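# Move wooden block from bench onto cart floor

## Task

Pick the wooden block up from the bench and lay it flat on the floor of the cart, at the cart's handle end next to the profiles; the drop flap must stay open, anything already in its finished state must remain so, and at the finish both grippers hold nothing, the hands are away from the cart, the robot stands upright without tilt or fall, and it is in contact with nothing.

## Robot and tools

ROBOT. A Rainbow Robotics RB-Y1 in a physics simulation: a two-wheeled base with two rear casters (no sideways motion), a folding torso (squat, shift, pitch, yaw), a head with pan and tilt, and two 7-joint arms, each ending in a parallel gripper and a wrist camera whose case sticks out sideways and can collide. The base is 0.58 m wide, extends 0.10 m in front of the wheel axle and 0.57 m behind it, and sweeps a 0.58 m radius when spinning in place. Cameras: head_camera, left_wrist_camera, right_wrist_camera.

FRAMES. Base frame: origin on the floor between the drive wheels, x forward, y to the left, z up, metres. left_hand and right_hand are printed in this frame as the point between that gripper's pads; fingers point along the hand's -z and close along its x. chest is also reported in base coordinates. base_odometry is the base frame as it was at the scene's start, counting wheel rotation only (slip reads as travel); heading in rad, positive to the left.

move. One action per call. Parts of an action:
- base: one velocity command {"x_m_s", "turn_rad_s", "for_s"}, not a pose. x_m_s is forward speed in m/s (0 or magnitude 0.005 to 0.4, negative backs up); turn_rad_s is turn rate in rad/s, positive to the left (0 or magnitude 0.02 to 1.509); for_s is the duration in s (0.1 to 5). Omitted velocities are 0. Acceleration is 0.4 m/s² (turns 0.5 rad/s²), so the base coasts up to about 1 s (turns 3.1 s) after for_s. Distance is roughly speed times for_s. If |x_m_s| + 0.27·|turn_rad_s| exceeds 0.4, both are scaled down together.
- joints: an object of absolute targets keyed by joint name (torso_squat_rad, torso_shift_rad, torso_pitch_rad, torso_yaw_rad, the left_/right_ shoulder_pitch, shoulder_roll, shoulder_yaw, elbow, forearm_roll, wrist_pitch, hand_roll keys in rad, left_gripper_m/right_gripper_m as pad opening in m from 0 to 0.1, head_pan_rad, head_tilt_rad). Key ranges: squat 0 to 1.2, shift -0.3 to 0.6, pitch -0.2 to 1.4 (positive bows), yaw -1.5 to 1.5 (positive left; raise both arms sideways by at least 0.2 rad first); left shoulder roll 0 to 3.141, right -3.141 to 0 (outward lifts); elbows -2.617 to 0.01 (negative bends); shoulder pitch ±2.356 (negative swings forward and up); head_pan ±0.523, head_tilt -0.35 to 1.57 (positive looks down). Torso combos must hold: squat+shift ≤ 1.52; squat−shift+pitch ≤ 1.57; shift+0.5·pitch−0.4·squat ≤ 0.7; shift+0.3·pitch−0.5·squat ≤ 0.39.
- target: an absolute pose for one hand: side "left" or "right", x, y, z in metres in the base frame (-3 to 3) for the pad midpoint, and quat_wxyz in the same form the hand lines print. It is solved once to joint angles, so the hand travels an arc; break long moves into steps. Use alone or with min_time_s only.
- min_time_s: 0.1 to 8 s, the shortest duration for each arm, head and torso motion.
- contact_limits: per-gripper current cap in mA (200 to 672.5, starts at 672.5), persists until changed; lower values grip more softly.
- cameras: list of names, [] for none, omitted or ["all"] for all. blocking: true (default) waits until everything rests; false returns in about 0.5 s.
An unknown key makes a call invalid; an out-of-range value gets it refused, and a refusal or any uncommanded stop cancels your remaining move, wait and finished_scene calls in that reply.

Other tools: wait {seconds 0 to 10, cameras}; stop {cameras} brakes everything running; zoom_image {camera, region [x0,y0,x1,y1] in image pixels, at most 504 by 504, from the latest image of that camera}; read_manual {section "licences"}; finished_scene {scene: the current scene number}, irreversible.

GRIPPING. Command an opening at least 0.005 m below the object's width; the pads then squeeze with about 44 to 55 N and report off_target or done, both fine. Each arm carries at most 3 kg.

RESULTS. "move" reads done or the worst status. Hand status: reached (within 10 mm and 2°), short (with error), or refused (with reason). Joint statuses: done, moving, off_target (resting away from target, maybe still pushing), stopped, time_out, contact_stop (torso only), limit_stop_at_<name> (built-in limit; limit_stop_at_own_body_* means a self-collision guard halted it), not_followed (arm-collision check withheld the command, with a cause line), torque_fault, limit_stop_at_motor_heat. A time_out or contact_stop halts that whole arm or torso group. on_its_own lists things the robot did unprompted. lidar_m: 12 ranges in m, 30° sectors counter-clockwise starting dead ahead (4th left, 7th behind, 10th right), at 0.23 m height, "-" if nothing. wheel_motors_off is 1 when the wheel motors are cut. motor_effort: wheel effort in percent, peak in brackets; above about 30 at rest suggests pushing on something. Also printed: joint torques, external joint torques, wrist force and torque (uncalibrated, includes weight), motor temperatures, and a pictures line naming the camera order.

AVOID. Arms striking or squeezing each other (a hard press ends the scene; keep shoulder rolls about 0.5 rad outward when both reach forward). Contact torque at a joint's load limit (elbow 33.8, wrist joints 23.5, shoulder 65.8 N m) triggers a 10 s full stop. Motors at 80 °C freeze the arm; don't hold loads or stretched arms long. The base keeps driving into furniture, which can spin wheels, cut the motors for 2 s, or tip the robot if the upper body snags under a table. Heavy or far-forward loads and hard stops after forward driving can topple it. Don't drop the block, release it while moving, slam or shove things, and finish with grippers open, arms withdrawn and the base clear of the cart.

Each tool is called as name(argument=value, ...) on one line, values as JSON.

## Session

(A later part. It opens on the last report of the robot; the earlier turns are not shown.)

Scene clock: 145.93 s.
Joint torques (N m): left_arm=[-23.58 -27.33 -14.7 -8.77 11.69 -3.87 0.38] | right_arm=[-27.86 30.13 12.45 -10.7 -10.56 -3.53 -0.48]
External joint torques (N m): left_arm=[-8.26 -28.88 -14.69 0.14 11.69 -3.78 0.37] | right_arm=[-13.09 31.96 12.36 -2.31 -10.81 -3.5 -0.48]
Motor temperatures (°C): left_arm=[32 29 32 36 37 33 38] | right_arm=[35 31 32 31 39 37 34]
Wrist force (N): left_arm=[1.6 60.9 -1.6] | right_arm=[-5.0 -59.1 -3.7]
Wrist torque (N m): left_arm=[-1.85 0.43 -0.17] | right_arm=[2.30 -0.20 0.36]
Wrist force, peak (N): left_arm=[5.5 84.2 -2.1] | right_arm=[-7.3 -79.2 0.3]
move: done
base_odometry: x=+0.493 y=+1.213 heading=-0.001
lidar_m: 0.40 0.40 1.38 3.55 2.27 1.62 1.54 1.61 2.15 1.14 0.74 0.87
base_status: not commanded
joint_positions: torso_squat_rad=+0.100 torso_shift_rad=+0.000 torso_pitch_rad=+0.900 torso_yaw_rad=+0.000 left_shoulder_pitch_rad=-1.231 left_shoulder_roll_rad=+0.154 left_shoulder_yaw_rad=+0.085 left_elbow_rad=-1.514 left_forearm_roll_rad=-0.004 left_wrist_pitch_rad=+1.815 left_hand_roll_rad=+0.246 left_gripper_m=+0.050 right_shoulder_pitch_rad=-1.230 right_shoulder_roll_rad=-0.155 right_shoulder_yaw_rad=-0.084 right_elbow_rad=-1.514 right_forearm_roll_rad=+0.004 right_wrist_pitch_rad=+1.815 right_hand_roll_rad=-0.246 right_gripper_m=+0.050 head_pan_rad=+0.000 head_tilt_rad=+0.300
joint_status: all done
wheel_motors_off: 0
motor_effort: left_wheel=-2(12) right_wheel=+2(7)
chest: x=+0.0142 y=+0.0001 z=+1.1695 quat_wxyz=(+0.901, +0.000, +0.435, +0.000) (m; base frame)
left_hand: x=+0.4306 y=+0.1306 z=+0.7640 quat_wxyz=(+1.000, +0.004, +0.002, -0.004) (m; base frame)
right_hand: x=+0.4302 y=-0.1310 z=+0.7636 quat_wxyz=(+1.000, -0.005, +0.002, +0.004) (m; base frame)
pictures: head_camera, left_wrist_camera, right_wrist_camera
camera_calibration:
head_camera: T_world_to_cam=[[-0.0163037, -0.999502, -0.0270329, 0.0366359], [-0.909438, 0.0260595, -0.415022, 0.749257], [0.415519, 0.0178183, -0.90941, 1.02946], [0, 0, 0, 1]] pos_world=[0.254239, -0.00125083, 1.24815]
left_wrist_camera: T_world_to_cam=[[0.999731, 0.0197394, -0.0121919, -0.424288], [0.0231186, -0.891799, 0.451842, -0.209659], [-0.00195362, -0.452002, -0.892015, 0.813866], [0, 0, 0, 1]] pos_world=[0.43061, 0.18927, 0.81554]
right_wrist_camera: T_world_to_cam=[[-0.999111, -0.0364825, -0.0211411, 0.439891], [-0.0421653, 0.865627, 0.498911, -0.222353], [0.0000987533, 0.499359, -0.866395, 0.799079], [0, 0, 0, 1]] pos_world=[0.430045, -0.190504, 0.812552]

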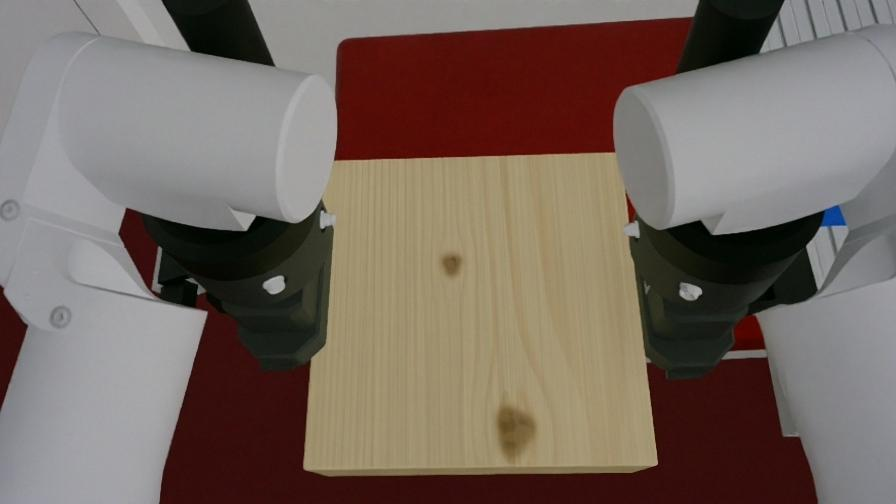

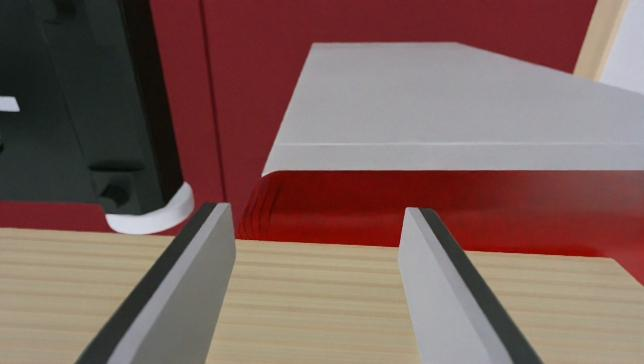

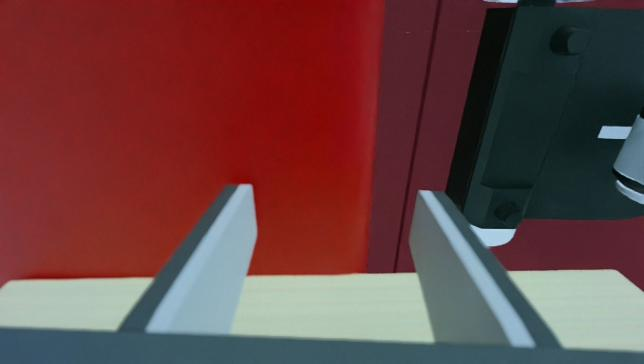

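move(joints={"torso_pitch_rad":0.84}, min_time_s=1.5)

Scene clock: 150.20 s.
Joint torques (N m): left_arm=[-27.76 -26.59 -14.23 -12.68 11.87 -3.18 0.26] | right_arm=[-30.16 28.78 11.86 -14.33 -10.44 -3.3 -0.72]
External joint torques (N m): left_arm=[-11.53 -28.54 -14.36 -3.72 11.89 -2.98 0.26] | right_arm=[-14.46 30.99 11.88 -5.89 -10.71 -3.17 -0.72]
Motor temperatures (°C): left_arm=[32 29 32 36 38 33 38] | right_arm=[35 32 32 31 39 37 34]
Wrist force (N): left_arm=[4.0 58.5 -19.4] | right_arm=[-4.2 -55.2 -17.5]
Wrist torque (N m): left_arm=[-1.55 0.29 0.08] | right_arm=[1.70 -0.27 0.38]
Wrist force, peak (N): left_arm=[3.4 58.6 -20.1] | right_arm=[-4.5 -59.5 -3.3]
move: done
base_odometry: x=+0.493 y=+1.213 heading=-0.001
lidar_m: 0.40 0.40 1.38 3.55 2.27 1.62 1.53 1.60 2.13 1.13 0.74 0.87
base_status: not commanded
joint_positions: torso_squat_rad=+0.100 torso_shift_rad=+0.000 torso_pitch_rad=+0.841 torso_yaw_rad=+0.000 left_shoulder_pitch_rad=-1.230 left_shoulder_roll_rad=+0.154 left_shoulder_yaw_rad=+0.085 left_elbow_rad=-1.513 left_forearm_roll_rad=-0.004 left_wrist_pitch_rad=+1.815 left_hand_roll_rad=+0.246 left_gripper_m=+0.050 right_shoulder_pitch_rad=-1.229 right_shoulder_roll_rad=-0.155 right_shoulder_yaw_rad=-0.084 right_elbow_rad=-1.513 right_forearm_roll_rad=+0.004 right_wrist_pitch_rad=+1.815 right_hand_roll_rad=-0.246 right_gripper_m=+0.050 head_pan_rad=+0.000 head_tilt_rad=+0.300
joint_status: all done
wheel_motors_off: 0
motor_effort: left_wheel=-2(3) right_wheel=+3(4)
chest: x=+0.0028 y=+0.0001 z=+1.1833 quat_wxyz=(+0.913, +0.000, +0.408, +0.000) (m; base frame)
left_hand: x=+0.4418 y=+0.1308 z=+0.8024 quat_wxyz=(+1.000, +0.004, -0.027, -0.003) (m; base frame)
right_hand: x=+0.4415 y=-0.1309 z=+0.8021 quat_wxyz=(+1.000, -0.005, -0.026, +0.004) (m; base frame)
pictures: head_camera, left_wrist_camera, right_wrist_camera
camera_calibration:
head_camera: T_world_to_cam=[[-0.0146938, -0.999502, -0.0279425, 0.0378964], [-0.883572, 0.0260611, -0.467569, 0.806717], [0.468064, 0.0178189, -0.883515, 1.01603], [0, 0, 0, 1]] pos_world=[0.237784, -0.00125082, 1.27593]
left_wrist_camera: T_world_to_cam=[[0.998794, 0.0198967, 0.0448762, -0.480408], [-0.00254665, -0.891944, 0.452139, -0.216051], [0.0490231, -0.451708, -0.890818, 0.824687], [0, 0, 0, 1]] pos_world=[0.43885, 0.18937, 0.85389]
right_wrist_camera: T_world_to_cam=[[-0.996241, -0.0366848, -0.0784723, 0.496747], [-0.0709119, 0.865669, 0.495569, -0.225836], [0.0497512, 0.499271, -0.865017, 0.809435], [0, 0, 0, 1]] pos_world=[0.438595, -0.190405, 0.851072]

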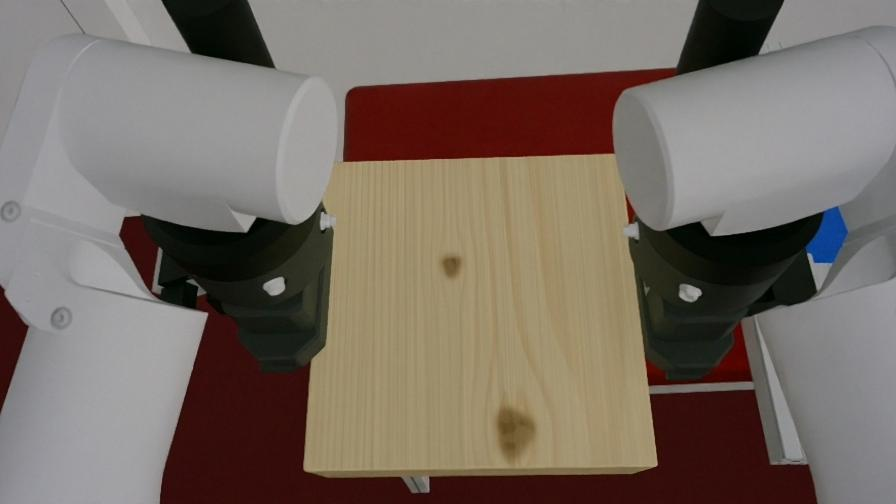

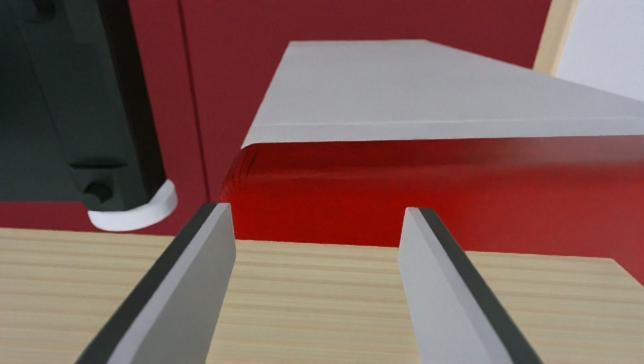

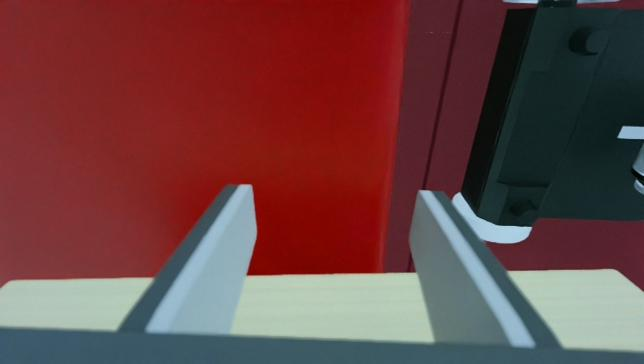

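move(joints={"torso_pitch_rad":0.76}, min_time_s=1.5, cameras=[])

move(base={"x_m_s":-0.25,"for_s":1.9}, cameras=["head_camera"])

move(base={"turn_rad_s":-0.5,"for_s":3.14}, cameras=[])

move(base={"x_m_s":0.3,"for_s":4.84}, cameras=["head_camera"])

move(base={"turn_rad_s":0.5,"for_s":3.14}, cameras=["head_camera","left_wrist_camera"])

Scene clock: 155.87 s.
Joint torques (N m): left_arm=[-29.39 -25.88 -13.79 -12.88 11.73 -3.34 0.29] | right_arm=[-31.91 27.6 12.03 -14.35 -10.4 -3.33 -0.6]
External joint torques (N m): left_arm=[-11.98 -28.36 -14.1 -3.91 11.8 -2.99 0.3] | right_arm=[-15.02 30.34 12.2 -5.88 -10.71 -3.05 -0.6]
Motor temperatures (°C): left_arm=[32 29 32 36 38 33 38] | right_arm=[36 32 32 31 40 37 34]
Wrist force (N): left_arm=[2.5 57.7 -19.2] | right_arm=[-4.9 -55.3 -17.9]
Wrist torque (N m): left_arm=[-1.42 0.36 0.08] | right_arm=[1.71 -0.18 0.39]
Wrist force, peak (N): left_arm=[3.2 58.8 -20.1] | right_arm=[-3.8 -55.9 -18.2]
move: done
base_odometry: x=+0.493 y=+1.213 heading=-0.001
lidar_m: 0.40 0.40 1.37 3.56 2.27 1.61 1.54 1.62 2.14 1.13 0.74 0.86
base_status: not commanded
joint_positions: torso_squat_rad=+0.100 torso_shift_rad=+0.000 torso_pitch_rad=+0.761 torso_yaw_rad=+0.000 left_shoulder_pitch_rad=-1.230 left_shoulder_roll_rad=+0.154 left_shoulder_yaw_rad=+0.085 left_elbow_rad=-1.513 left_forearm_roll_rad=-0.004 left_wrist_pitch_rad=+1.815 left_hand_roll_rad=+0.246 left_gripper_m=+0.050 right_shoulder_pitch_rad=-1.229 right_shoulder_roll_rad=-0.155 right_shoulder_yaw_rad=-0.084 right_elbow_rad=-1.513 right_forearm_roll_rad=+0.004 right_wrist_pitch_rad=+1.815 right_hand_roll_rad=-0.246 right_gripper_m=+0.050 head_pan_rad=+0.000 head_tilt_rad=+0.300
joint_status: all done
wheel_motors_off: 0
motor_effort: left_wheel=-3(3) right_wheel=+2(5)
chest: x=-0.0144 y=+0.0001 z=+1.2011 quat_wxyz=(+0.928, +0.000, +0.371, +0.000) (m; base frame)
left_hand: x=+0.4535 y=+0.1308 z=+0.8564 quat_wxyz=(+0.998, +0.004, -0.067, -0.003) (m; base frame)
right_hand: x=+0.4533 y=-0.1309 z=+0.8561 quat_wxyz=(+0.998, -0.005, -0.066, +0.003) (m; base frame)
pictures: none
No camera images: "cameras" was empty.

Scene clock: 158.73 s.
Joint torques (N m): left_arm=[-30.14 -25.36 -13.69 -13.31 11.8 -3.39 0.24] | right_arm=[-33.16 27.16 11.52 -15.05 -10.42 -3.62 -0.67]
External joint torques (N m): left_arm=[-12.74 -27.84 -14 -4.33 11.87 -3.04 0.24] | right_arm=[-16.27 29.9 11.69 -6.59 -10.73 -3.34 -0.68]
Motor temperatures (°C): left_arm=[32 29 32 36 38 33 38] | right_arm=[36 32 32 31 40 37 34]
Wrist force (N): left_arm=[1.7 58.5 -19.9] | right_arm=[-5.0 -55.3 -18.0]
Wrist torque (N m): left_arm=[-1.52 0.26 0.05] | right_arm=[1.70 -0.21 0.36]
Wrist force, peak (N): left_arm=[1.7 59.9 -19.4] | right_arm=[-4.9 -56.0 -18.0]
move: done
base_odometry: x=+0.018 y=+1.213 heading=-0.002
lidar_m: 0.87 1.52 2.01 4.39 1.60 1.13 1.06 1.11 1.48 3.71 1.34 1.08
base_status: done (sent for 1.9 of 1.9 s)
joint_positions: torso_squat_rad=+0.100 torso_shift_rad=+0.000 torso_pitch_rad=+0.761 torso_yaw_rad=+0.000 left_shoulder_pitch_rad=-1.230 left_shoulder_roll_rad=+0.154 left_shoulder_yaw_rad=+0.085 left_elbow_rad=-1.513 left_forearm_roll_rad=-0.004 left_wrist_pitch_rad=+1.815 left_hand_roll_rad=+0.246 left_gripper_m=+0.050 right_shoulder_pitch_rad=-1.229 right_shoulder_roll_rad=-0.154 right_shoulder_yaw_rad=-0.084 right_elbow_rad=-1.512 right_forearm_roll_rad=+0.004 right_wrist_pitch_rad=+1.815 right_hand_roll_rad=-0.246 right_gripper_m=+0.050 head_pan_rad=+0.000 head_tilt_rad=+0.300
joint_status: not commanded
wheel_motors_off: 0
motor_effort: left_wheel=-6(22) right_wheel=+5(35)
chest: x=-0.0144 y=+0.0001 z=+1.2011 quat_wxyz=(+0.929, +0.000, +0.371, +0.000) (m; base frame)
left_hand: x=+0.4534 y=+0.1308 z=+0.8563 quat_wxyz=(+0.998, +0.004, -0.066, -0.003) (m; base frame)
right_hand: x=+0.4532 y=-0.1309 z=+0.8560 quat_wxyz=(+0.998, -0.005, -0.066, +0.003) (m; base frame)
pictures: head_camera
camera_calibration:
head_camera: T_world_to_cam=[[-0.0123271, -0.999504, -0.0289767, 0.039392], [-0.843314, 0.025963, -0.536793, 0.883569], [0.537279, 0.0178194, -0.843216, 0.992374], [0, 0, 0, 1]] pos_world=[0.21243, -0.00125112, 1.31222]

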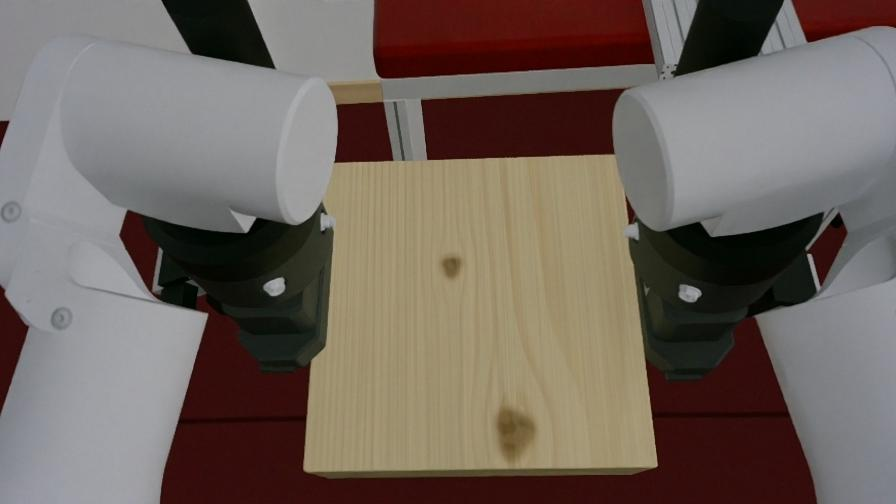

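Scene clock: 163.20 s.
Joint torques (N m): left_arm=[-30.37 -25.18 -13.58 -13.28 11.9 -3.43 0.27] | right_arm=[-33.01 27.02 11.52 -15.11 -10.45 -3.75 -0.52]
External joint torques (N m): left_arm=[-12.97 -27.66 -13.89 -4.3 11.96 -3.08 0.28] | right_arm=[-16.12 29.76 11.7 -6.64 -10.76 -3.47 -0.53]
Motor temperatures (°C): left_arm=[32 29 32 37 38 33 38] | right_arm=[36 32 32 32 40 37 34]
Wrist force (N): left_arm=[1.5 58.4 -19.5] | right_arm=[-5.4 -56.3 -18.2]
Wrist torque (N m): left_arm=[-1.49 0.24 0.07] | right_arm=[1.74 -0.25 0.32]
Wrist force, peak (N): left_arm=[2.3 59.5 -19.7] | right_arm=[-5.5 -56.8 -17.8]
move: done
base_odometry: x=+0.018 y=+1.213 heading=-1.568
lidar_m: 3.67 1.33 1.10 0.87 1.50 2.02 4.39 1.61 1.15 1.08 1.10 1.47
base_status: done (sent for 3.13 of 3.13 s)
joint_positions: torso_squat_rad=+0.100 torso_shift_rad=+0.000 torso_pitch_rad=+0.761 torso_yaw_rad=+0.000 left_shoulder_pitch_rad=-1.230 left_shoulder_roll_rad=+0.154 left_shoulder_yaw_rad=+0.085 left_elbow_rad=-1.513 left_forearm_roll_rad=-0.004 left_wrist_pitch_rad=+1.815 left_hand_roll_rad=+0.246 left_gripper_m=+0.050 right_shoulder_pitch_rad=-1.229 right_shoulder_roll_rad=-0.154 right_shoulder_yaw_rad=-0.084 right_elbow_rad=-1.512 right_forearm_roll_rad=+0.004 right_wrist_pitch_rad=+1.815 right_hand_roll_rad=-0.246 right_gripper_m=+0.050 head_pan_rad=+0.000 head_tilt_rad=+0.300
joint_status: not commanded
wheel_motors_off: 0
motor_effort: left_wheel=+16(43) right_wheel=-2(42)
chest: x=-0.0144 y=+0.0001 z=+1.2011 quat_wxyz=(+0.928, +0.000, +0.371, +0.000) (m; base frame)
left_hand: x=+0.4534 y=+0.1308 z=+0.8563 quat_wxyz=(+0.998, +0.004, -0.066, -0.003) (m; base frame)
right_hand: x=+0.4532 y=-0.1309 z=+0.8560 quat_wxyz=(+0.998, -0.005, -0.066, +0.003) (m; base frame)
pictures: none
No camera images: "cameras" was empty.

Scene clock: 169.07 s.
Joint torques (N m): left_arm=[-30.35 -25.32 -13.4 -13.43 12.04 -3.31 0.23] | right_arm=[-33.34 26.99 11.7 -15.21 -10.47 -3.46 -0.54]
External joint torques (N m): left_arm=[-12.95 -27.8 -13.71 -4.45 12.1 -2.96 0.24] | right_arm=[-16.45 29.72 11.87 -6.74 -10.77 -3.18 -0.55]
Motor temperatures (°C): left_arm=[32 29 32 37 39 33 38] | right_arm=[36 32 32 32 40 37 34]
Wrist force (N): left_arm=[1.5 59.4 -19.8] | right_arm=[-5.3 -56.4 -18.0]
Wrist torque (N m): left_arm=[-1.58 0.20 0.09] | right_arm=[1.78 -0.24 0.27]
Wrist force, peak (N): left_arm=[1.2 60.3 -19.2] | right_arm=[-5.2 -56.9 -17.4]
move: done
base_odometry: x=+0.022 y=-0.237 heading=-1.568
lidar_m: 3.43 1.12 0.80 0.75 0.79 1.76 4.67 1.52 1.08 1.02 1.04 1.38
base_status: done (sent for 4.83 of 4.83 s)
joint_positions: torso_squat_rad=+0.100 torso_shift_rad=+0.000 torso_pitch_rad=+0.761 torso_yaw_rad=+0.000 left_shoulder_pitch_rad=-1.230 left_shoulder_roll_rad=+0.154 left_shoulder_yaw_rad=+0.085 left_elbow_rad=-1.513 left_forearm_roll_rad=-0.004 left_wrist_pitch_rad=+1.815 left_hand_roll_rad=+0.246 left_gripper_m=+0.050 right_shoulder_pitch_rad=-1.229 right_shoulder_roll_rad=-0.154 right_shoulder_yaw_rad=-0.084 right_elbow_rad=-1.512 right_forearm_roll_rad=+0.004 right_wrist_pitch_rad=+1.815 right_hand_roll_rad=-0.246 right_gripper_m=+0.050 head_pan_rad=+0.000 head_tilt_rad=+0.300
joint_status: not commanded
wheel_motors_off: 0
motor_effort: left_wheel=+0(46) right_wheel=-1(33)
chest: x=-0.0143 y=+0.0001 z=+1.2011 quat_wxyz=(+0.928, +0.000, +0.371, +0.000) (m; base frame)
left_hand: x=+0.4535 y=+0.1307 z=+0.8562 quat_wxyz=(+0.998, +0.004, -0.066, -0.003) (m; base frame)
right_hand: x=+0.4532 y=-0.1309 z=+0.8559 quat_wxyz=(+0.998, -0.005, -0.066, +0.003) (m; base frame)
pictures: head_camera
camera_calibration:
head_camera: T_world_to_cam=[[-0.0123335, -0.999504, -0.0289748, 0.0393904], [-0.843434, 0.0259634, -0.536605, 0.883463], [0.537091, 0.0178201, -0.843336, 0.99238], [0, 0, 0, 1]] pos_world=[0.21263, -0.00125112, 1.31212]

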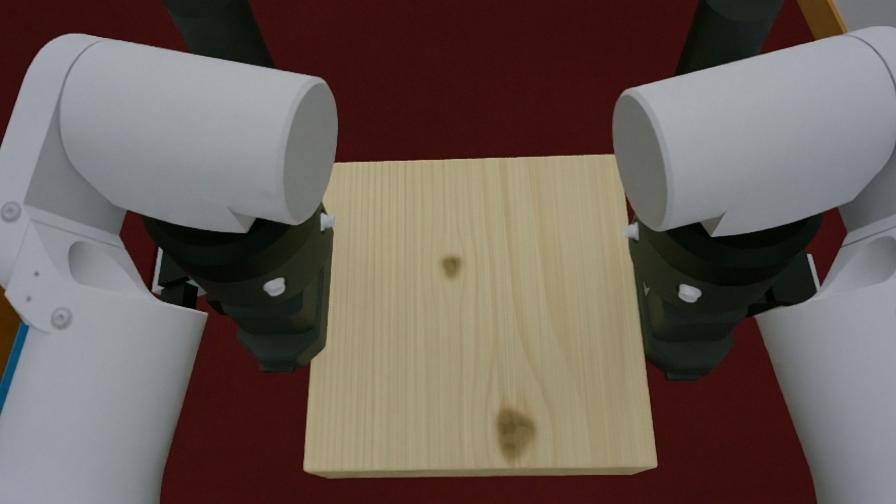

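Scene clock: 173.53 s.
Joint torques (N m): left_arm=[-29.96 -25.36 -13.5 -13.34 12.02 -3.51 0.27] | right_arm=[-33.33 26.78 11.54 -15.15 -10.54 -3.56 -0.57]
External joint torques (N m): left_arm=[-12.56 -27.84 -13.81 -4.37 12.08 -3.16 0.28] | right_arm=[-16.45 29.52 11.71 -6.68 -10.84 -3.27 -0.58]
Motor temperatures (°C): left_arm=[32 29 32 37 39 33 37] | right_arm=[36 32 32 32 40 37 34]
Wrist force (N): left_arm=[1.7 58.9 -19.7] | right_arm=[-4.8 -56.5 -17.6]
Wrist torque (N m): left_arm=[-1.50 0.23 0.07] | right_arm=[1.74 -0.22 0.26]
Wrist force, peak (N): left_arm=[1.7 59.8 -19.8] | right_arm=[-5.2 -57.1 -18.1]
move: done
base_odometry: x=+0.022 y=-0.237 heading=-0.002
lidar_m: 0.76 0.79 1.77 4.54 1.49 1.06 1.01 1.04 1.41 3.52 1.14 0.79
base_status: done (sent for 3.13 of 3.13 s)
joint_positions: torso_squat_rad=+0.100 torso_shift_rad=+0.000 torso_pitch_rad=+0.761 torso_yaw_rad=+0.000 left_shoulder_pitch_rad=-1.230 left_shoulder_roll_rad=+0.154 left_shoulder_yaw_rad=+0.085 left_elbow_rad=-1.513 left_forearm_roll_rad=-0.004 left_wrist_pitch_rad=+1.815 left_hand_roll_rad=+0.246 left_gripper_m=+0.050 right_shoulder_pitch_rad=-1.229 right_shoulder_roll_rad=-0.154 right_shoulder_yaw_rad=-0.084 right_elbow_rad=-1.512 right_forearm_roll_rad=+0.004 right_wrist_pitch_rad=+1.815 right_hand_roll_rad=-0.246 right_gripper_m=+0.050 head_pan_rad=+0.000 head_tilt_rad=+0.300
joint_status: not commanded
wheel_motors_off: 0
motor_effort: left_wheel=-1(39) right_wheel=+16(32)
chest: x=-0.0143 y=+0.0001 z=+1.2011 quat_wxyz=(+0.928, +0.000, +0.371, +0.000) (m; base frame)
left_hand: x=+0.4535 y=+0.1307 z=+0.8563 quat_wxyz=(+0.998, +0.004, -0.066, -0.003) (m; base frame)
right_hand: x=+0.4532 y=-0.1309 z=+0.8559 quat_wxyz=(+0.998, -0.005, -0.066, +0.003) (m; base frame)
pictures: head_camera, left_wrist_camera
camera_calibration:
head_camera: T_world_to_cam=[[-0.01233, -0.999504, -0.0289726, 0.0393885], [-0.843434, 0.0259593, -0.536605, 0.883432], [0.537091, 0.0178201, -0.843336, 0.992518], [0, 0, 0, 1]] pos_world=[0.21253, -0.00125113, 1.31222]
left_wrist_camera: T_world_to_cam=[[0.992088, 0.0198696, 0.123962, -0.559212], [-0.0384276, -0.891944, 0.450511, -0.222693], [0.119519, -0.45171, -0.884123, 0.834361], [0, 0, 0, 1]] pos_world=[0.446509, 0.18937, 0.907325]

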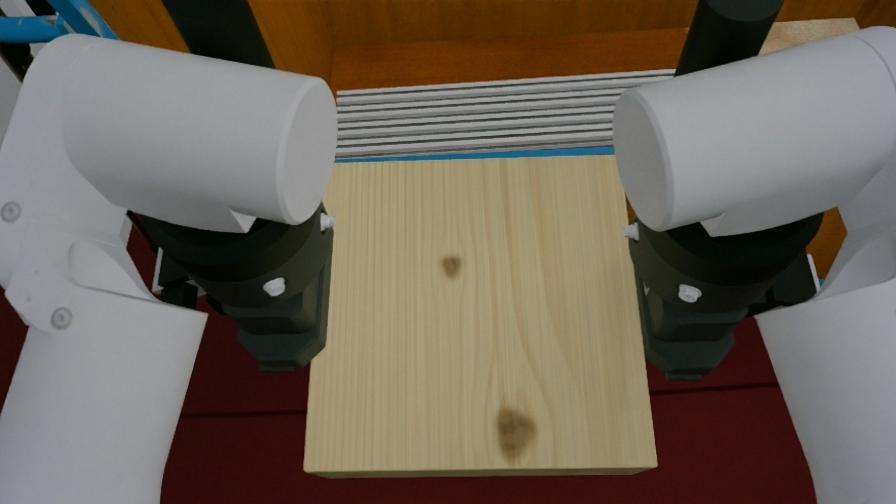

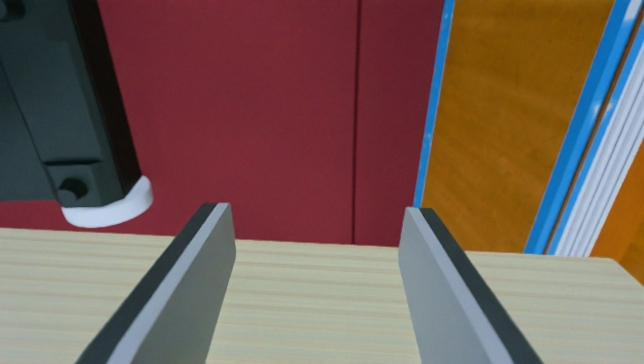

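move(base={"turn_rad_s":-0.1,"for_s":1.2}, joints={"torso_pitch_rad":0.85}, cameras=[])

move(base={"x_m_s":0.2,"for_s":2.3}, cameras=["head_camera"])

move(base={"turn_rad_s":0.1,"for_s":1.2}, cameras=["head_camera","left_wrist_camera","right_wrist_camera"])

Scene clock: 181.13 s.
Joint torques (N m): left_arm=[-28.92 -26.01 -13.88 -13.39 12.12 -3.28 0.24] | right_arm=[-31.89 27.41 11.43 -15.1 -10.45 -3.37 -0.57]
External joint torques (N m): left_arm=[-12.86 -27.88 -13.98 -4.44 12.14 -3.11 0.25] | right_arm=[-16.35 29.55 11.43 -6.67 -10.72 -3.25 -0.58]
Motor temperatures (°C): left_arm=[33 29 32 37 39 33 37] | right_arm=[37 32 32 32 40 37 34]
Wrist force (N): left_arm=[4.0 57.9 -18.9] | right_arm=[-3.4 -55.5 -17.9]
Wrist torque (N m): left_arm=[-1.44 0.28 0.12] | right_arm=[1.70 -0.24 0.30]
Wrist force, peak (N): left_arm=[1.7 59.6 -20.1] | right_arm=[-4.1 -57.0 -17.1]
move: done
base_odometry: x=+0.022 y=-0.237 heading=-0.121
lidar_m: 0.76 0.77 1.20 3.87 1.72 1.10 1.01 1.02 1.27 2.54 2.63 0.84
base_status: done (sent for 1.2 of 1.2 s)
joint_positions: torso_squat_rad=+0.100 torso_shift_rad=+0.000 torso_pitch_rad=+0.851 torso_yaw_rad=+0.000 left_shoulder_pitch_rad=-1.230 left_shoulder_roll_rad=+0.154 left_shoulder_yaw_rad=+0.085 left_elbow_rad=-1.513 left_forearm_roll_rad=-0.004 left_wrist_pitch_rad=+1.815 left_hand_roll_rad=+0.246 left_gripper_m=+0.050 right_shoulder_pitch_rad=-1.229 right_shoulder_roll_rad=-0.154 right_shoulder_yaw_rad=-0.084 right_elbow_rad=-1.512 right_forearm_roll_rad=+0.004 right_wrist_pitch_rad=+1.815 right_hand_roll_rad=-0.246 right_gripper_m=+0.050 head_pan_rad=+0.000 head_tilt_rad=+0.300
joint_status: all done
wheel_motors_off: 0
motor_effort: left_wheel=+2(11) right_wheel=-15(27)
chest: x=+0.0050 y=+0.0001 z=+1.1810 quat_wxyz=(+0.911, +0.000, +0.413, +0.000) (m; base frame)
left_hand: x=+0.4398 y=+0.1308 z=+0.7955 quat_wxyz=(+1.000, +0.004, -0.021, -0.003) (m; base frame)
right_hand: x=+0.4395 y=-0.1309 z=+0.7951 quat_wxyz=(+1.000, -0.005, -0.021, +0.004) (m; base frame)
pictures: none
No camera images: "cameras" was empty.

Scene clock: 184.30 s.
Joint torques (N m): left_arm=[-28.46 -25.96 -13.6 -13.64 12.13 -3.14 0.32] | right_arm=[-31.83 27.85 11.26 -14.89 -10.53 -3.12 -0.65]
External joint torques (N m): left_arm=[-12.39 -27.83 -13.7 -4.69 12.15 -2.96 0.32] | right_arm=[-16.3 29.99 11.26 -6.46 -10.8 -3 -0.65]
Motor temperatures (°C): left_arm=[33 29 32 37 39 33 37] | right_arm=[37 32 32 32 40 37 34]
Wrist force (N): left_arm=[4.1 58.5 -18.8] | right_arm=[-3.4 -56.6 -17.5]
Wrist torque (N m): left_arm=[-1.51 0.30 0.05] | right_arm=[1.81 -0.19 0.25]
Wrist force, peak (N): left_arm=[3.6 59.6 -20.6] | right_arm=[-3.5 -56.8 -17.6]
move: done
base_odometry: x=+0.479 y=-0.292 heading=-0.120
lidar_m: 0.30 0.32 0.39 1.64 2.50 1.60 1.47 1.50 1.84 3.65 0.53 0.33
base_status: done (sent for 2.3 of 2.3 s)
joint_positions: torso_squat_rad=+0.100 torso_shift_rad=+0.000 torso_pitch_rad=+0.851 torso_yaw_rad=+0.000 left_shoulder_pitch_rad=-1.230 left_shoulder_roll_rad=+0.154 left_shoulder_yaw_rad=+0.085 left_elbow_rad=-1.513 left_forearm_roll_rad=-0.004 left_wrist_pitch_rad=+1.815 left_hand_roll_rad=+0.246 left_gripper_m=+0.050 right_shoulder_pitch_rad=-1.229 right_shoulder_roll_rad=-0.154 right_shoulder_yaw_rad=-0.084 right_elbow_rad=-1.512 right_forearm_roll_rad=+0.004 right_wrist_pitch_rad=+1.815 right_hand_roll_rad=-0.246 right_gripper_m=+0.050 head_pan_rad=+0.000 head_tilt_rad=+0.300
joint_status: not commanded
wheel_motors_off: 0
motor_effort: left_wheel=+17(48) right_wheel=-17(32)
chest: x=+0.0049 y=+0.0001 z=+1.1810 quat_wxyz=(+0.911, +0.000, +0.413, +0.000) (m; base frame)
left_hand: x=+0.4399 y=+0.1307 z=+0.7955 quat_wxyz=(+1.000, +0.004, -0.022, -0.003) (m; base frame)
right_hand: x=+0.4395 y=-0.1309 z=+0.7952 quat_wxyz=(+1.000, -0.005, -0.021, +0.004) (m; base frame)
pictures: head_camera
camera_calibration:
head_camera: T_world_to_cam=[[-0.0149752, -0.999501, -0.0277958, 0.037693], [-0.888194, 0.0260646, -0.458728, 0.797158], [0.459224, 0.0178185, -0.888142, 1.01846], [0, 0, 0, 1]] pos_world=[0.240892, -0.00125081, 1.27127]

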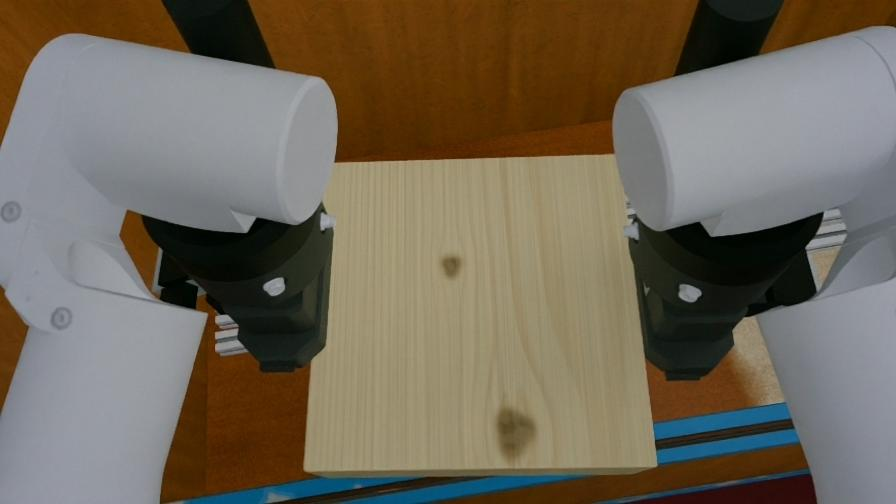

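Scene clock: 186.03 s.
Joint torques (N m): left_arm=[-28.78 -26.06 -13.53 -13.64 12.14 -3.11 0.27] | right_arm=[-31.79 27.5 11.42 -14.82 -10.59 -3.1 -0.58]
External joint torques (N m): left_arm=[-12.71 -27.93 -13.63 -4.69 12.16 -2.93 0.27] | right_arm=[-16.26 29.64 11.42 -6.38 -10.86 -2.98 -0.58]
Motor temperatures (°C): left_arm=[33 29 32 37 39 33 37] | right_arm=[37 32 32 32 40 37 34]
Wrist force (N): left_arm=[3.5 59.4 -19.5] | right_arm=[-3.4 -55.5 -18.0]
Wrist torque (N m): left_arm=[-1.60 0.27 0.08] | right_arm=[1.70 -0.18 0.25]
Wrist force, peak (N): left_arm=[3.1 59.7 -20.0] | right_arm=[-3.9 -57.4 -17.2]
move: done
base_odometry: x=+0.479 y=-0.292 heading=+0.000
lidar_m: 0.30 0.32 0.43 1.66 2.15 1.55 1.47 1.54 2.07 4.93 0.46 0.32
base_status: done (sent for 1.2 of 1.2 s)
joint_positions: torso_squat_rad=+0.100 torso_shift_rad=+0.000 torso_pitch_rad=+0.851 torso_yaw_rad=+0.000 left_shoulder_pitch_rad=-1.230 left_shoulder_roll_rad=+0.154 left_shoulder_yaw_rad=+0.085 left_elbow_rad=-1.513 left_forearm_roll_rad=-0.004 left_wrist_pitch_rad=+1.815 left_hand_roll_rad=+0.246 left_gripper_m=+0.050 right_shoulder_pitch_rad=-1.229 right_shoulder_roll_rad=-0.154 right_shoulder_yaw_rad=-0.084 right_elbow_rad=-1.512 right_forearm_roll_rad=+0.004 right_wrist_pitch_rad=+1.815 right_hand_roll_rad=-0.246 right_gripper_m=+0.050 head_pan_rad=+0.000 head_tilt_rad=+0.300
joint_status: not commanded
wheel_motors_off: 0
motor_effort: left_wheel=-15(30) right_wheel=+1(27)
chest: x=+0.0049 y=+0.0001 z=+1.1810 quat_wxyz=(+0.911, +0.000, +0.413, +0.000) (m; base frame)
left_hand: x=+0.4399 y=+0.1307 z=+0.7955 quat_wxyz=(+1.000, +0.004, -0.022, -0.003) (m; base frame)
right_hand: x=+0.4395 y=-0.1309 z=+0.7952 quat_wxyz=(+1.000, -0.005, -0.021, +0.004) (m; base frame)
pictures: head_camera, left_wrist_camera, right_wrist_camera
camera_calibration:
head_camera: T_world_to_cam=[[-0.0148858, -0.999504, -0.0277513, 0.0376147], [-0.888195, 0.0259648, -0.458733, 0.797164], [0.459226, 0.01782, -0.888141, 1.01846], [0, 0, 0, 1]] pos_world=[0.240892, -0.00125111, 1.27127]
left_wrist_camera: T_world_to_cam=[[0.999214, 0.0198111, 0.034323, -0.470022], [0.00215367, -0.891949, 0.452131, -0.214988], [0.0395716, -0.451702, -0.891291, 0.823147], [0, 0, 0, 1]] pos_world=[0.437542, 0.18937, 0.846999]
right_wrist_camera: T_world_to_cam=[[-0.997016, -0.0367943, -0.0678689, 0.486133], [-0.0657296, 0.865675, 0.496272, -0.225393], [0.0404925, 0.499252, -0.86551, 0.808027], [0, 0, 0, 1]] pos_world=[0.437148, -0.190405, 0.844205]

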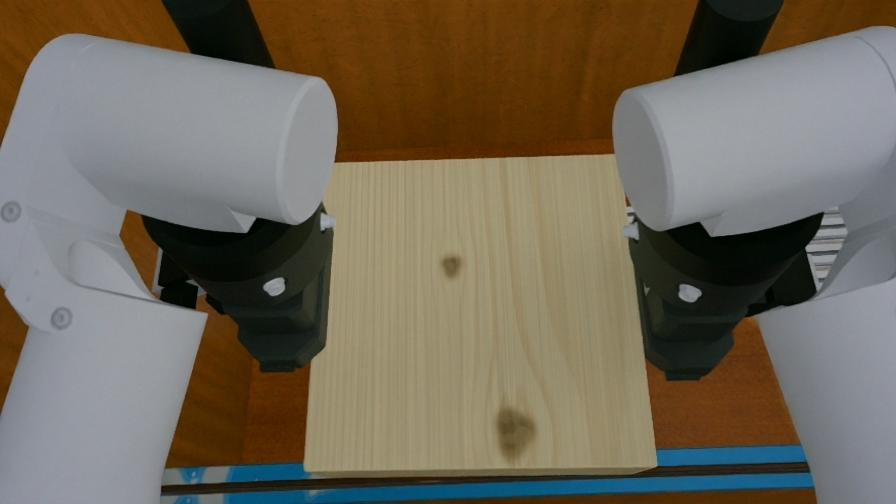

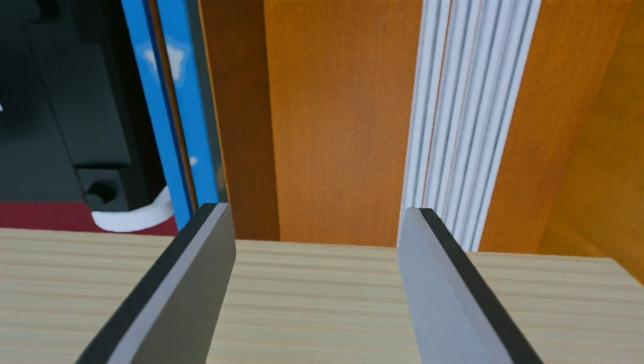

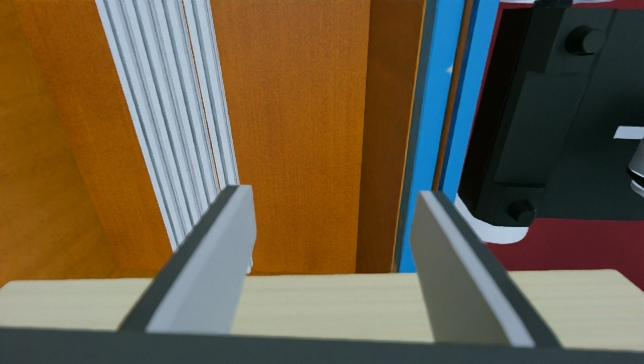

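move(joints={"torso_squat_rad":0.8,"torso_shift_rad":0.2,"torso_pitch_rad":0.9}, min_time_s=4)

Scene clock: 203.13 s.
Joint torques (N m): left_arm=[-27.89 -26.2 -13.59 -13.45 12.22 -2.95 0.25] | right_arm=[-30.93 27.98 11.69 -14.9 -10.6 -3.04 -0.52]
External joint torques (N m): left_arm=[-12.62 -27.73 -13.57 -4.55 12.22 -2.87 0.25] | right_arm=[-16.21 29.78 11.59 -6.52 -10.84 -3.02 -0.52]
Motor temperatures (°C): left_arm=[33 29 32 37 40 33 37] | right_arm=[37 32 32 32 41 37 34]
Wrist force (N): left_arm=[4.3 59.5 -19.8] | right_arm=[-2.5 -56.1 -17.5]
Wrist torque (N m): left_arm=[-1.58 0.23 0.07] | right_arm=[1.73 -0.15 0.20]
Wrist force, peak (N): left_arm=[3.6 59.9 -19.9] | right_arm=[-3.5 -56.9 -18.5]
move: done
base_odometry: x=+0.479 y=-0.292 heading=-0.001
lidar_m: 0.30 0.32 0.42 1.66 2.16 1.54 1.47 1.53 2.04 4.92 0.46 0.32
base_status: not commanded
joint_positions: torso_squat_rad=+0.800 torso_shift_rad=+0.200 torso_pitch_rad=+0.901 torso_yaw_rad=+0.000 left_shoulder_pitch_rad=-1.230 left_shoulder_roll_rad=+0.154 left_shoulder_yaw_rad=+0.085 left_elbow_rad=-1.513 left_forearm_roll_rad=-0.004 left_wrist_pitch_rad=+1.815 left_hand_roll_rad=+0.246 left_gripper_m=+0.050 right_shoulder_pitch_rad=-1.229 right_shoulder_roll_rad=-0.154 right_shoulder_yaw_rad=-0.084 right_elbow_rad=-1.512 right_forearm_roll_rad=+0.004 right_wrist_pitch_rad=+1.815 right_hand_roll_rad=-0.246 right_gripper_m=+0.050 head_pan_rad=+0.000 head_tilt_rad=+0.300
joint_status: all done
wheel_motors_off: 0
motor_effort: left_wheel=-17(18) right_wheel=+7(8)
chest: x=+0.1116 y=+0.0001 z=+0.9506 quat_wxyz=(+0.900, +0.000, +0.435, +0.000) (m; base frame)
left_hand: x=+0.5268 y=+0.1307 z=+0.5439 quat_wxyz=(+1.000, +0.004, +0.003, -0.004) (m; base frame)
right_hand: x=+0.5265 y=-0.1309 z=+0.5436 quat_wxyz=(+1.000, -0.005, +0.004, +0.004) (m; base frame)
pictures: head_camera, left_wrist_camera, right_wrist_camera
camera_calibration:
head_camera: T_world_to_cam=[[-0.0163422, -0.999502, -0.0270083, 0.03229], [-0.910032, 0.0260588, -0.413719, 0.745917], [0.414216, 0.0178174, -0.910004, 0.790639], [0, 0, 0, 1]] pos_world=[0.35184, -0.00125083, 1.02896]
left_wrist_camera: T_world_to_cam=[[0.999683, 0.0197804, -0.0155834, -0.521308], [0.0246862, -0.891961, 0.451438, -0.112904], [-0.00497017, -0.45168, -0.892166, 0.619388], [0, 0, 0, 1]] pos_world=[0.527008, 0.18937, 0.595443]
right_wrist_camera: T_world_to_cam=[[-0.999162, -0.0367262, -0.0180601, 0.529802], [-0.040838, 0.865681, 0.498927, -0.109363], [-0.00268936, 0.499247, -0.866456, 0.609991], [0, 0, 0, 1]] pos_world=[0.526532, -0.190405, 0.592662]

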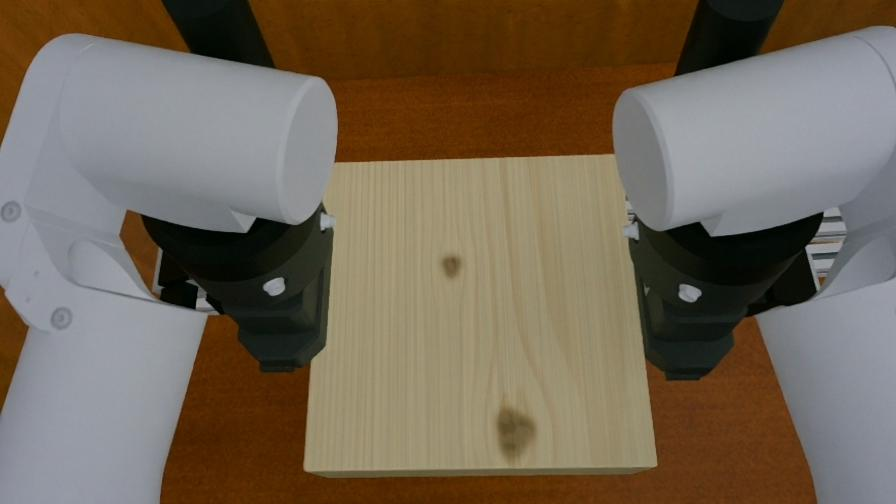

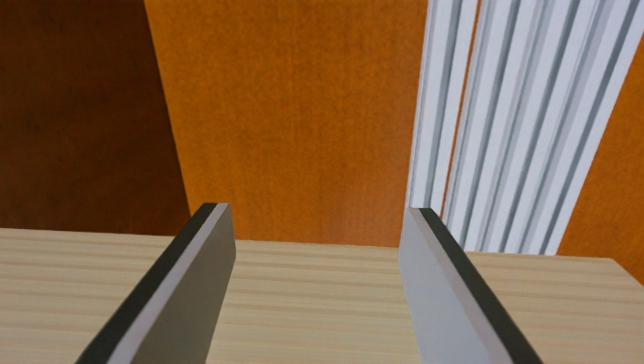

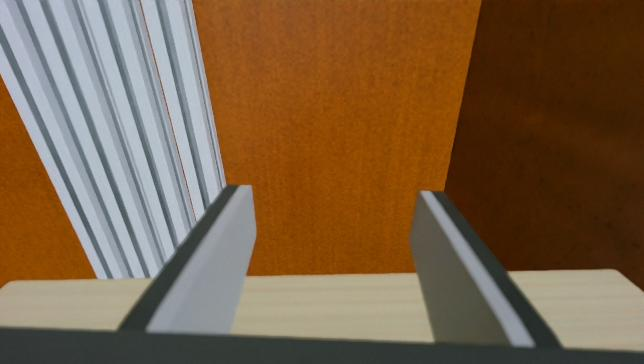

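move(joints={"left_shoulder_pitch_rad":-1.102,"left_shoulder_roll_rad":0.117,"left_shoulder_yaw_rad":0.045,"left_elbow_rad":-1.283,"left_forearm_roll_rad":-0.022,"left_wrist_pitch_rad":1.45,"left_hand_roll_rad":0.263,"right_shoulder_pitch_rad":-1.102,"right_shoulder_roll_rad":-0.117,"right_shoulder_yaw_rad":-0.045,"right_elbow_rad":-1.283,"right_forearm_roll_rad":0.022,"right_wrist_pitch_rad":1.45,"right_hand_roll_rad":-0.263}, min_time_s=4)

Scene clock: 211.93 s.
Joint torques (N m): left_arm=[-19.59 -28.27 -15.07 -10.81 10.55 -1.46 -1.44] | right_arm=[-6.81 34.12 12.29 -2.98 -10.1 1.85 -0.59]
External joint torques (N m): left_arm=[-6.75 -28.72 -14.89 -2.18 10.55 -1.38 -1.44] | right_arm=[5.58 34.9 12.08 5.16 -10.36 1.9 -0.59]
Motor temperatures (°C): left_arm=[33 29 32 37 40 33 37] | right_arm=[37 33 32 32 41 37 34]
Wrist force (N): left_arm=[14.3 49.1 -19.1] | right_arm=[24.3 -48.0 1.4]
Wrist torque (N m): left_arm=[-1.32 1.01 1.73] | right_arm=[1.91 1.18 0.30]
Wrist force, peak (N): left_arm=[3.7 64.3 -20.0] | right_arm=[-1.9 -61.5 -18.5]
move: done
base_odometry: x=+0.479 y=-0.292 heading=+0.000
lidar_m: 0.29 0.31 0.42 1.65 2.15 1.53 1.46 1.53 2.04 4.93 0.45 0.32
base_status: not commanded
joint_positions: torso_squat_rad=+0.800 torso_shift_rad=+0.200 torso_pitch_rad=+0.900 torso_yaw_rad=+0.000 left_shoulder_pitch_rad=-1.100 left_shoulder_roll_rad=+0.124 left_shoulder_yaw_rad=+0.049 left_elbow_rad=-1.282 left_forearm_roll_rad=-0.025 left_wrist_pitch_rad=+1.450 left_hand_roll_rad=+0.263 left_gripper_m=+0.050 right_shoulder_pitch_rad=-1.103 right_shoulder_roll_rad=-0.126 right_shoulder_yaw_rad=-0.048 right_elbow_rad=-1.284 right_forearm_roll_rad=+0.025 right_wrist_pitch_rad=+1.450 right_hand_roll_rad=-0.263 right_gripper_m=+0.050 head_pan_rad=+0.000 head_tilt_rad=+0.300
joint_status: all done
wheel_motors_off: 0
motor_effort: left_wheel=-17(19) right_wheel=-1(9)
chest: x=+0.1115 y=+0.0001 z=+0.9508 quat_wxyz=(+0.900, +0.000, +0.435, +0.000) (m; base frame)
left_hand: x=+0.4875 y=+0.1309 z=+0.4407 quat_wxyz=(+1.000, +0.004, +0.000, -0.003) (m; base frame)
right_hand: x=+0.4901 y=-0.1306 z=+0.4423 quat_wxyz=(+1.000, -0.004, -0.003, +0.004) (m; base frame)
pictures: head_camera, left_wrist_camera, right_wrist_camera
camera_calibration:
head_camera: T_world_to_cam=[[-0.0162301, -0.999504, -0.0269806, 0.0322276], [-0.909717, 0.0259589, -0.414416, 0.746415], [0.414911, 0.0178187, -0.909687, 0.790555], [0, 0, 0, 1]] pos_world=[0.35154, -0.00125113, 1.02935]
left_wrist_camera: T_world_to_cam=[[0.99976, 0.0201147, -0.00865185, -0.486751], [0.0218542, -0.892094, 0.451321, -0.0636917], [0.00135992, -0.451402, -0.89232, 0.524142], [0, 0, 0, 1]] pos_world=[0.487313, 0.18957, 0.492236]
right_wrist_camera: T_world_to_cam=[[-0.998766, -0.0378562, -0.032136, 0.497575], [-0.0488459, 0.865465, 0.498582, -0.0563791], [0.00893823, 0.499536, -0.866247, 0.516154], [0, 0, 0, 1]] pos_world=[0.489594, -0.190207, 0.491216]

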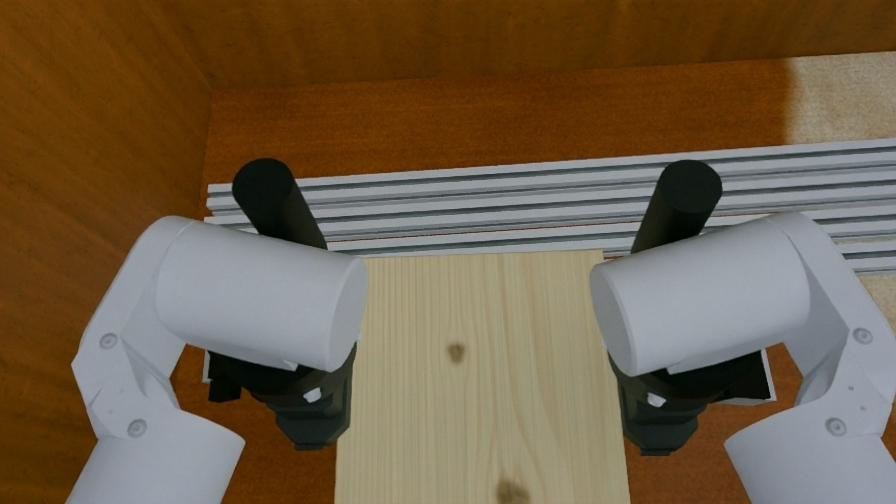

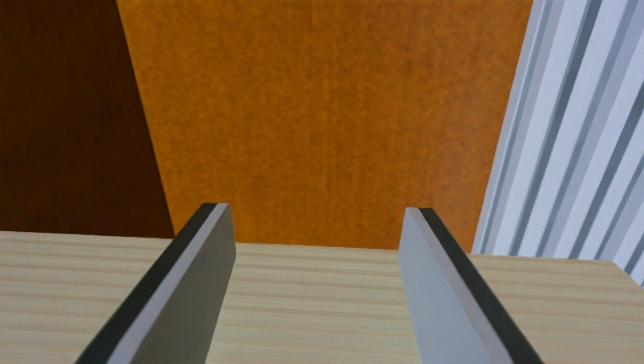

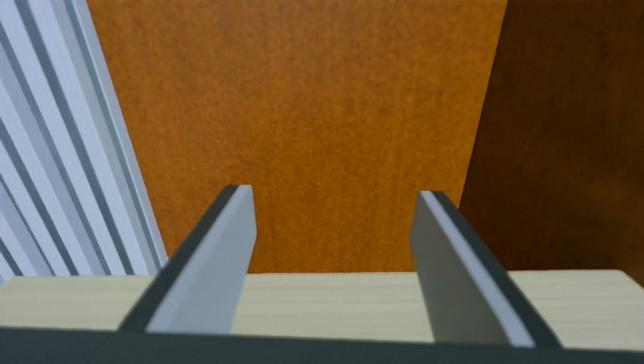

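move(base={"x_m_s":0.03,"for_s":1.0})

Scene clock: 215.70 s.
Joint torques (N m): left_arm=[-27.8 -24.61 -11.23 -15.34 9.97 -3.91 0.18] | right_arm=[-21.44 29.97 12.24 -12.38 -9.23 -1.07 1.46]
External joint torques (N m): left_arm=[-15.03 -25.02 -11.04 -6.73 9.97 -3.83 0.18] | right_arm=[-9.16 30.72 12.02 -4.27 -9.49 -1.04 1.46]
Motor temperatures (°C): left_arm=[33 29 32 37 39 33 37] | right_arm=[36 33 32 32 41 37 34]
Wrist force (N): left_arm=[-5.7 48.0 -20.3] | right_arm=[6.6 -45.2 -17.3]
Wrist torque (N m): left_arm=[-1.24 -0.34 -0.41] | right_arm=[1.47 0.66 -1.92]
Wrist force, peak (N): left_arm=[13.9 51.0 -19.7] | right_arm=[24.4 -48.4 1.0]
move: done
base_odometry: x=+0.509 y=-0.292 heading=-0.001
lidar_m: 0.27 0.29 0.39 1.62 2.21 1.56 1.48 1.56 2.07 4.78 0.42 0.30
base_status: done (sent for 1 of 1 s)
joint_positions: torso_squat_rad=+0.800 torso_shift_rad=+0.200 torso_pitch_rad=+0.901 torso_yaw_rad=+0.000 left_shoulder_pitch_rad=-1.098 left_shoulder_roll_rad=+0.123 left_shoulder_yaw_rad=+0.048 left_elbow_rad=-1.281 left_forearm_roll_rad=-0.025 left_wrist_pitch_rad=+1.451 left_hand_roll_rad=+0.263 left_gripper_m=+0.050 right_shoulder_pitch_rad=-1.100 right_shoulder_roll_rad=-0.125 right_shoulder_yaw_rad=-0.048 right_elbow_rad=-1.282 right_forearm_roll_rad=+0.024 right_wrist_pitch_rad=+1.450 right_hand_roll_rad=-0.263 right_gripper_m=+0.050 head_pan_rad=+0.000 head_tilt_rad=+0.300
joint_status: not commanded
wheel_motors_off: 0
motor_effort: left_wheel=-4(18) right_wheel=+6(19)
chest: x=+0.1116 y=+0.0001 z=+0.9506 quat_wxyz=(+0.900, +0.000, +0.435, +0.000) (m; base frame)
left_hand: x=+0.4856 y=+0.1307 z=+0.4394 quat_wxyz=(+1.000, +0.004, +0.002, -0.004) (m; base frame)
right_hand: x=+0.4870 y=-0.1310 z=+0.4401 quat_wxyz=(+1.000, -0.005, +0.001, +0.004) (m; base frame)
pictures: head_camera, left_wrist_camera, right_wrist_camera
camera_calibration:
head_camera: T_world_to_cam=[[-0.0162475, -0.999504, -0.0269727, 0.0322207], [-0.909978, 0.0259601, -0.413843, 0.745976], [0.414338, 0.0178206, -0.909949, 0.790671], [0, 0, 0, 1]] pos_world=[0.35174, -0.00125113, 1.02906]
left_wrist_camera: T_world_to_cam=[[0.999735, 0.0189299, -0.0131023, -0.48273], [0.0228054, -0.892181, 0.451102, -0.0636763], [-0.00315032, -0.451281, -0.892376, 0.525048], [0, 0, 0, 1]] pos_world=[0.485709, 0.189272, 0.49094]
right_wrist_camera: T_world_to_cam=[[-0.999023, -0.036774, -0.0244942, 0.49126], [-0.0440907, 0.865845, 0.498365, -0.0573607], [0.00288136, 0.498959, -0.866621, 0.517553], [0, 0, 0, 1]] pos_world=[0.48676, -0.190506, 0.489142]

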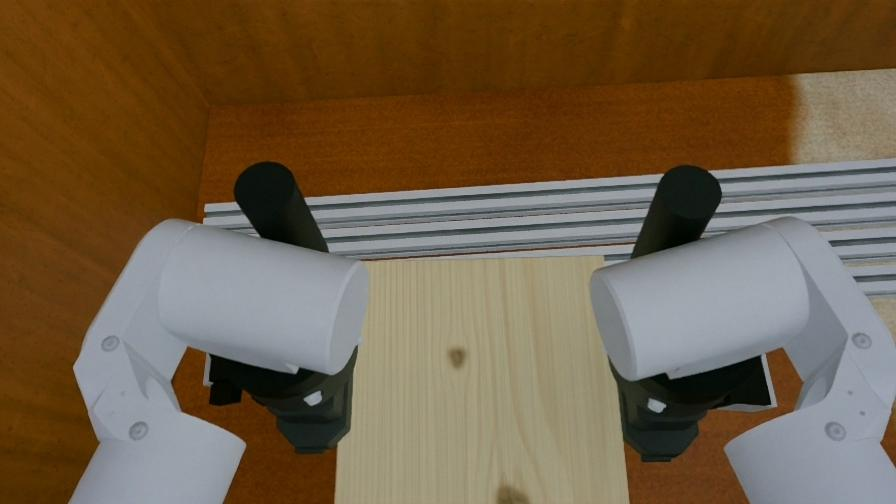

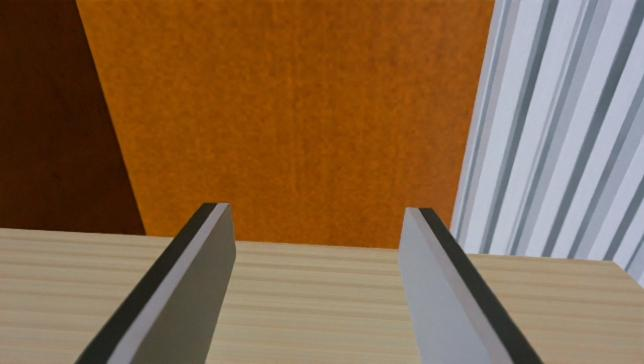

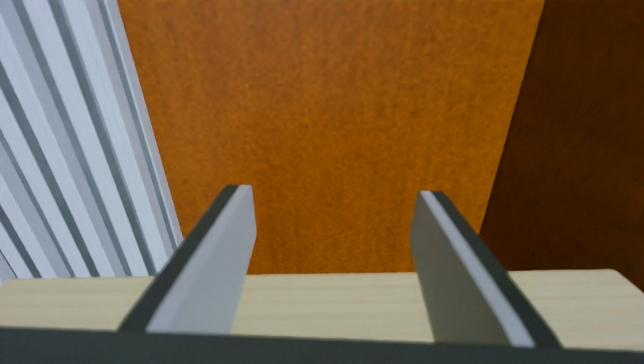

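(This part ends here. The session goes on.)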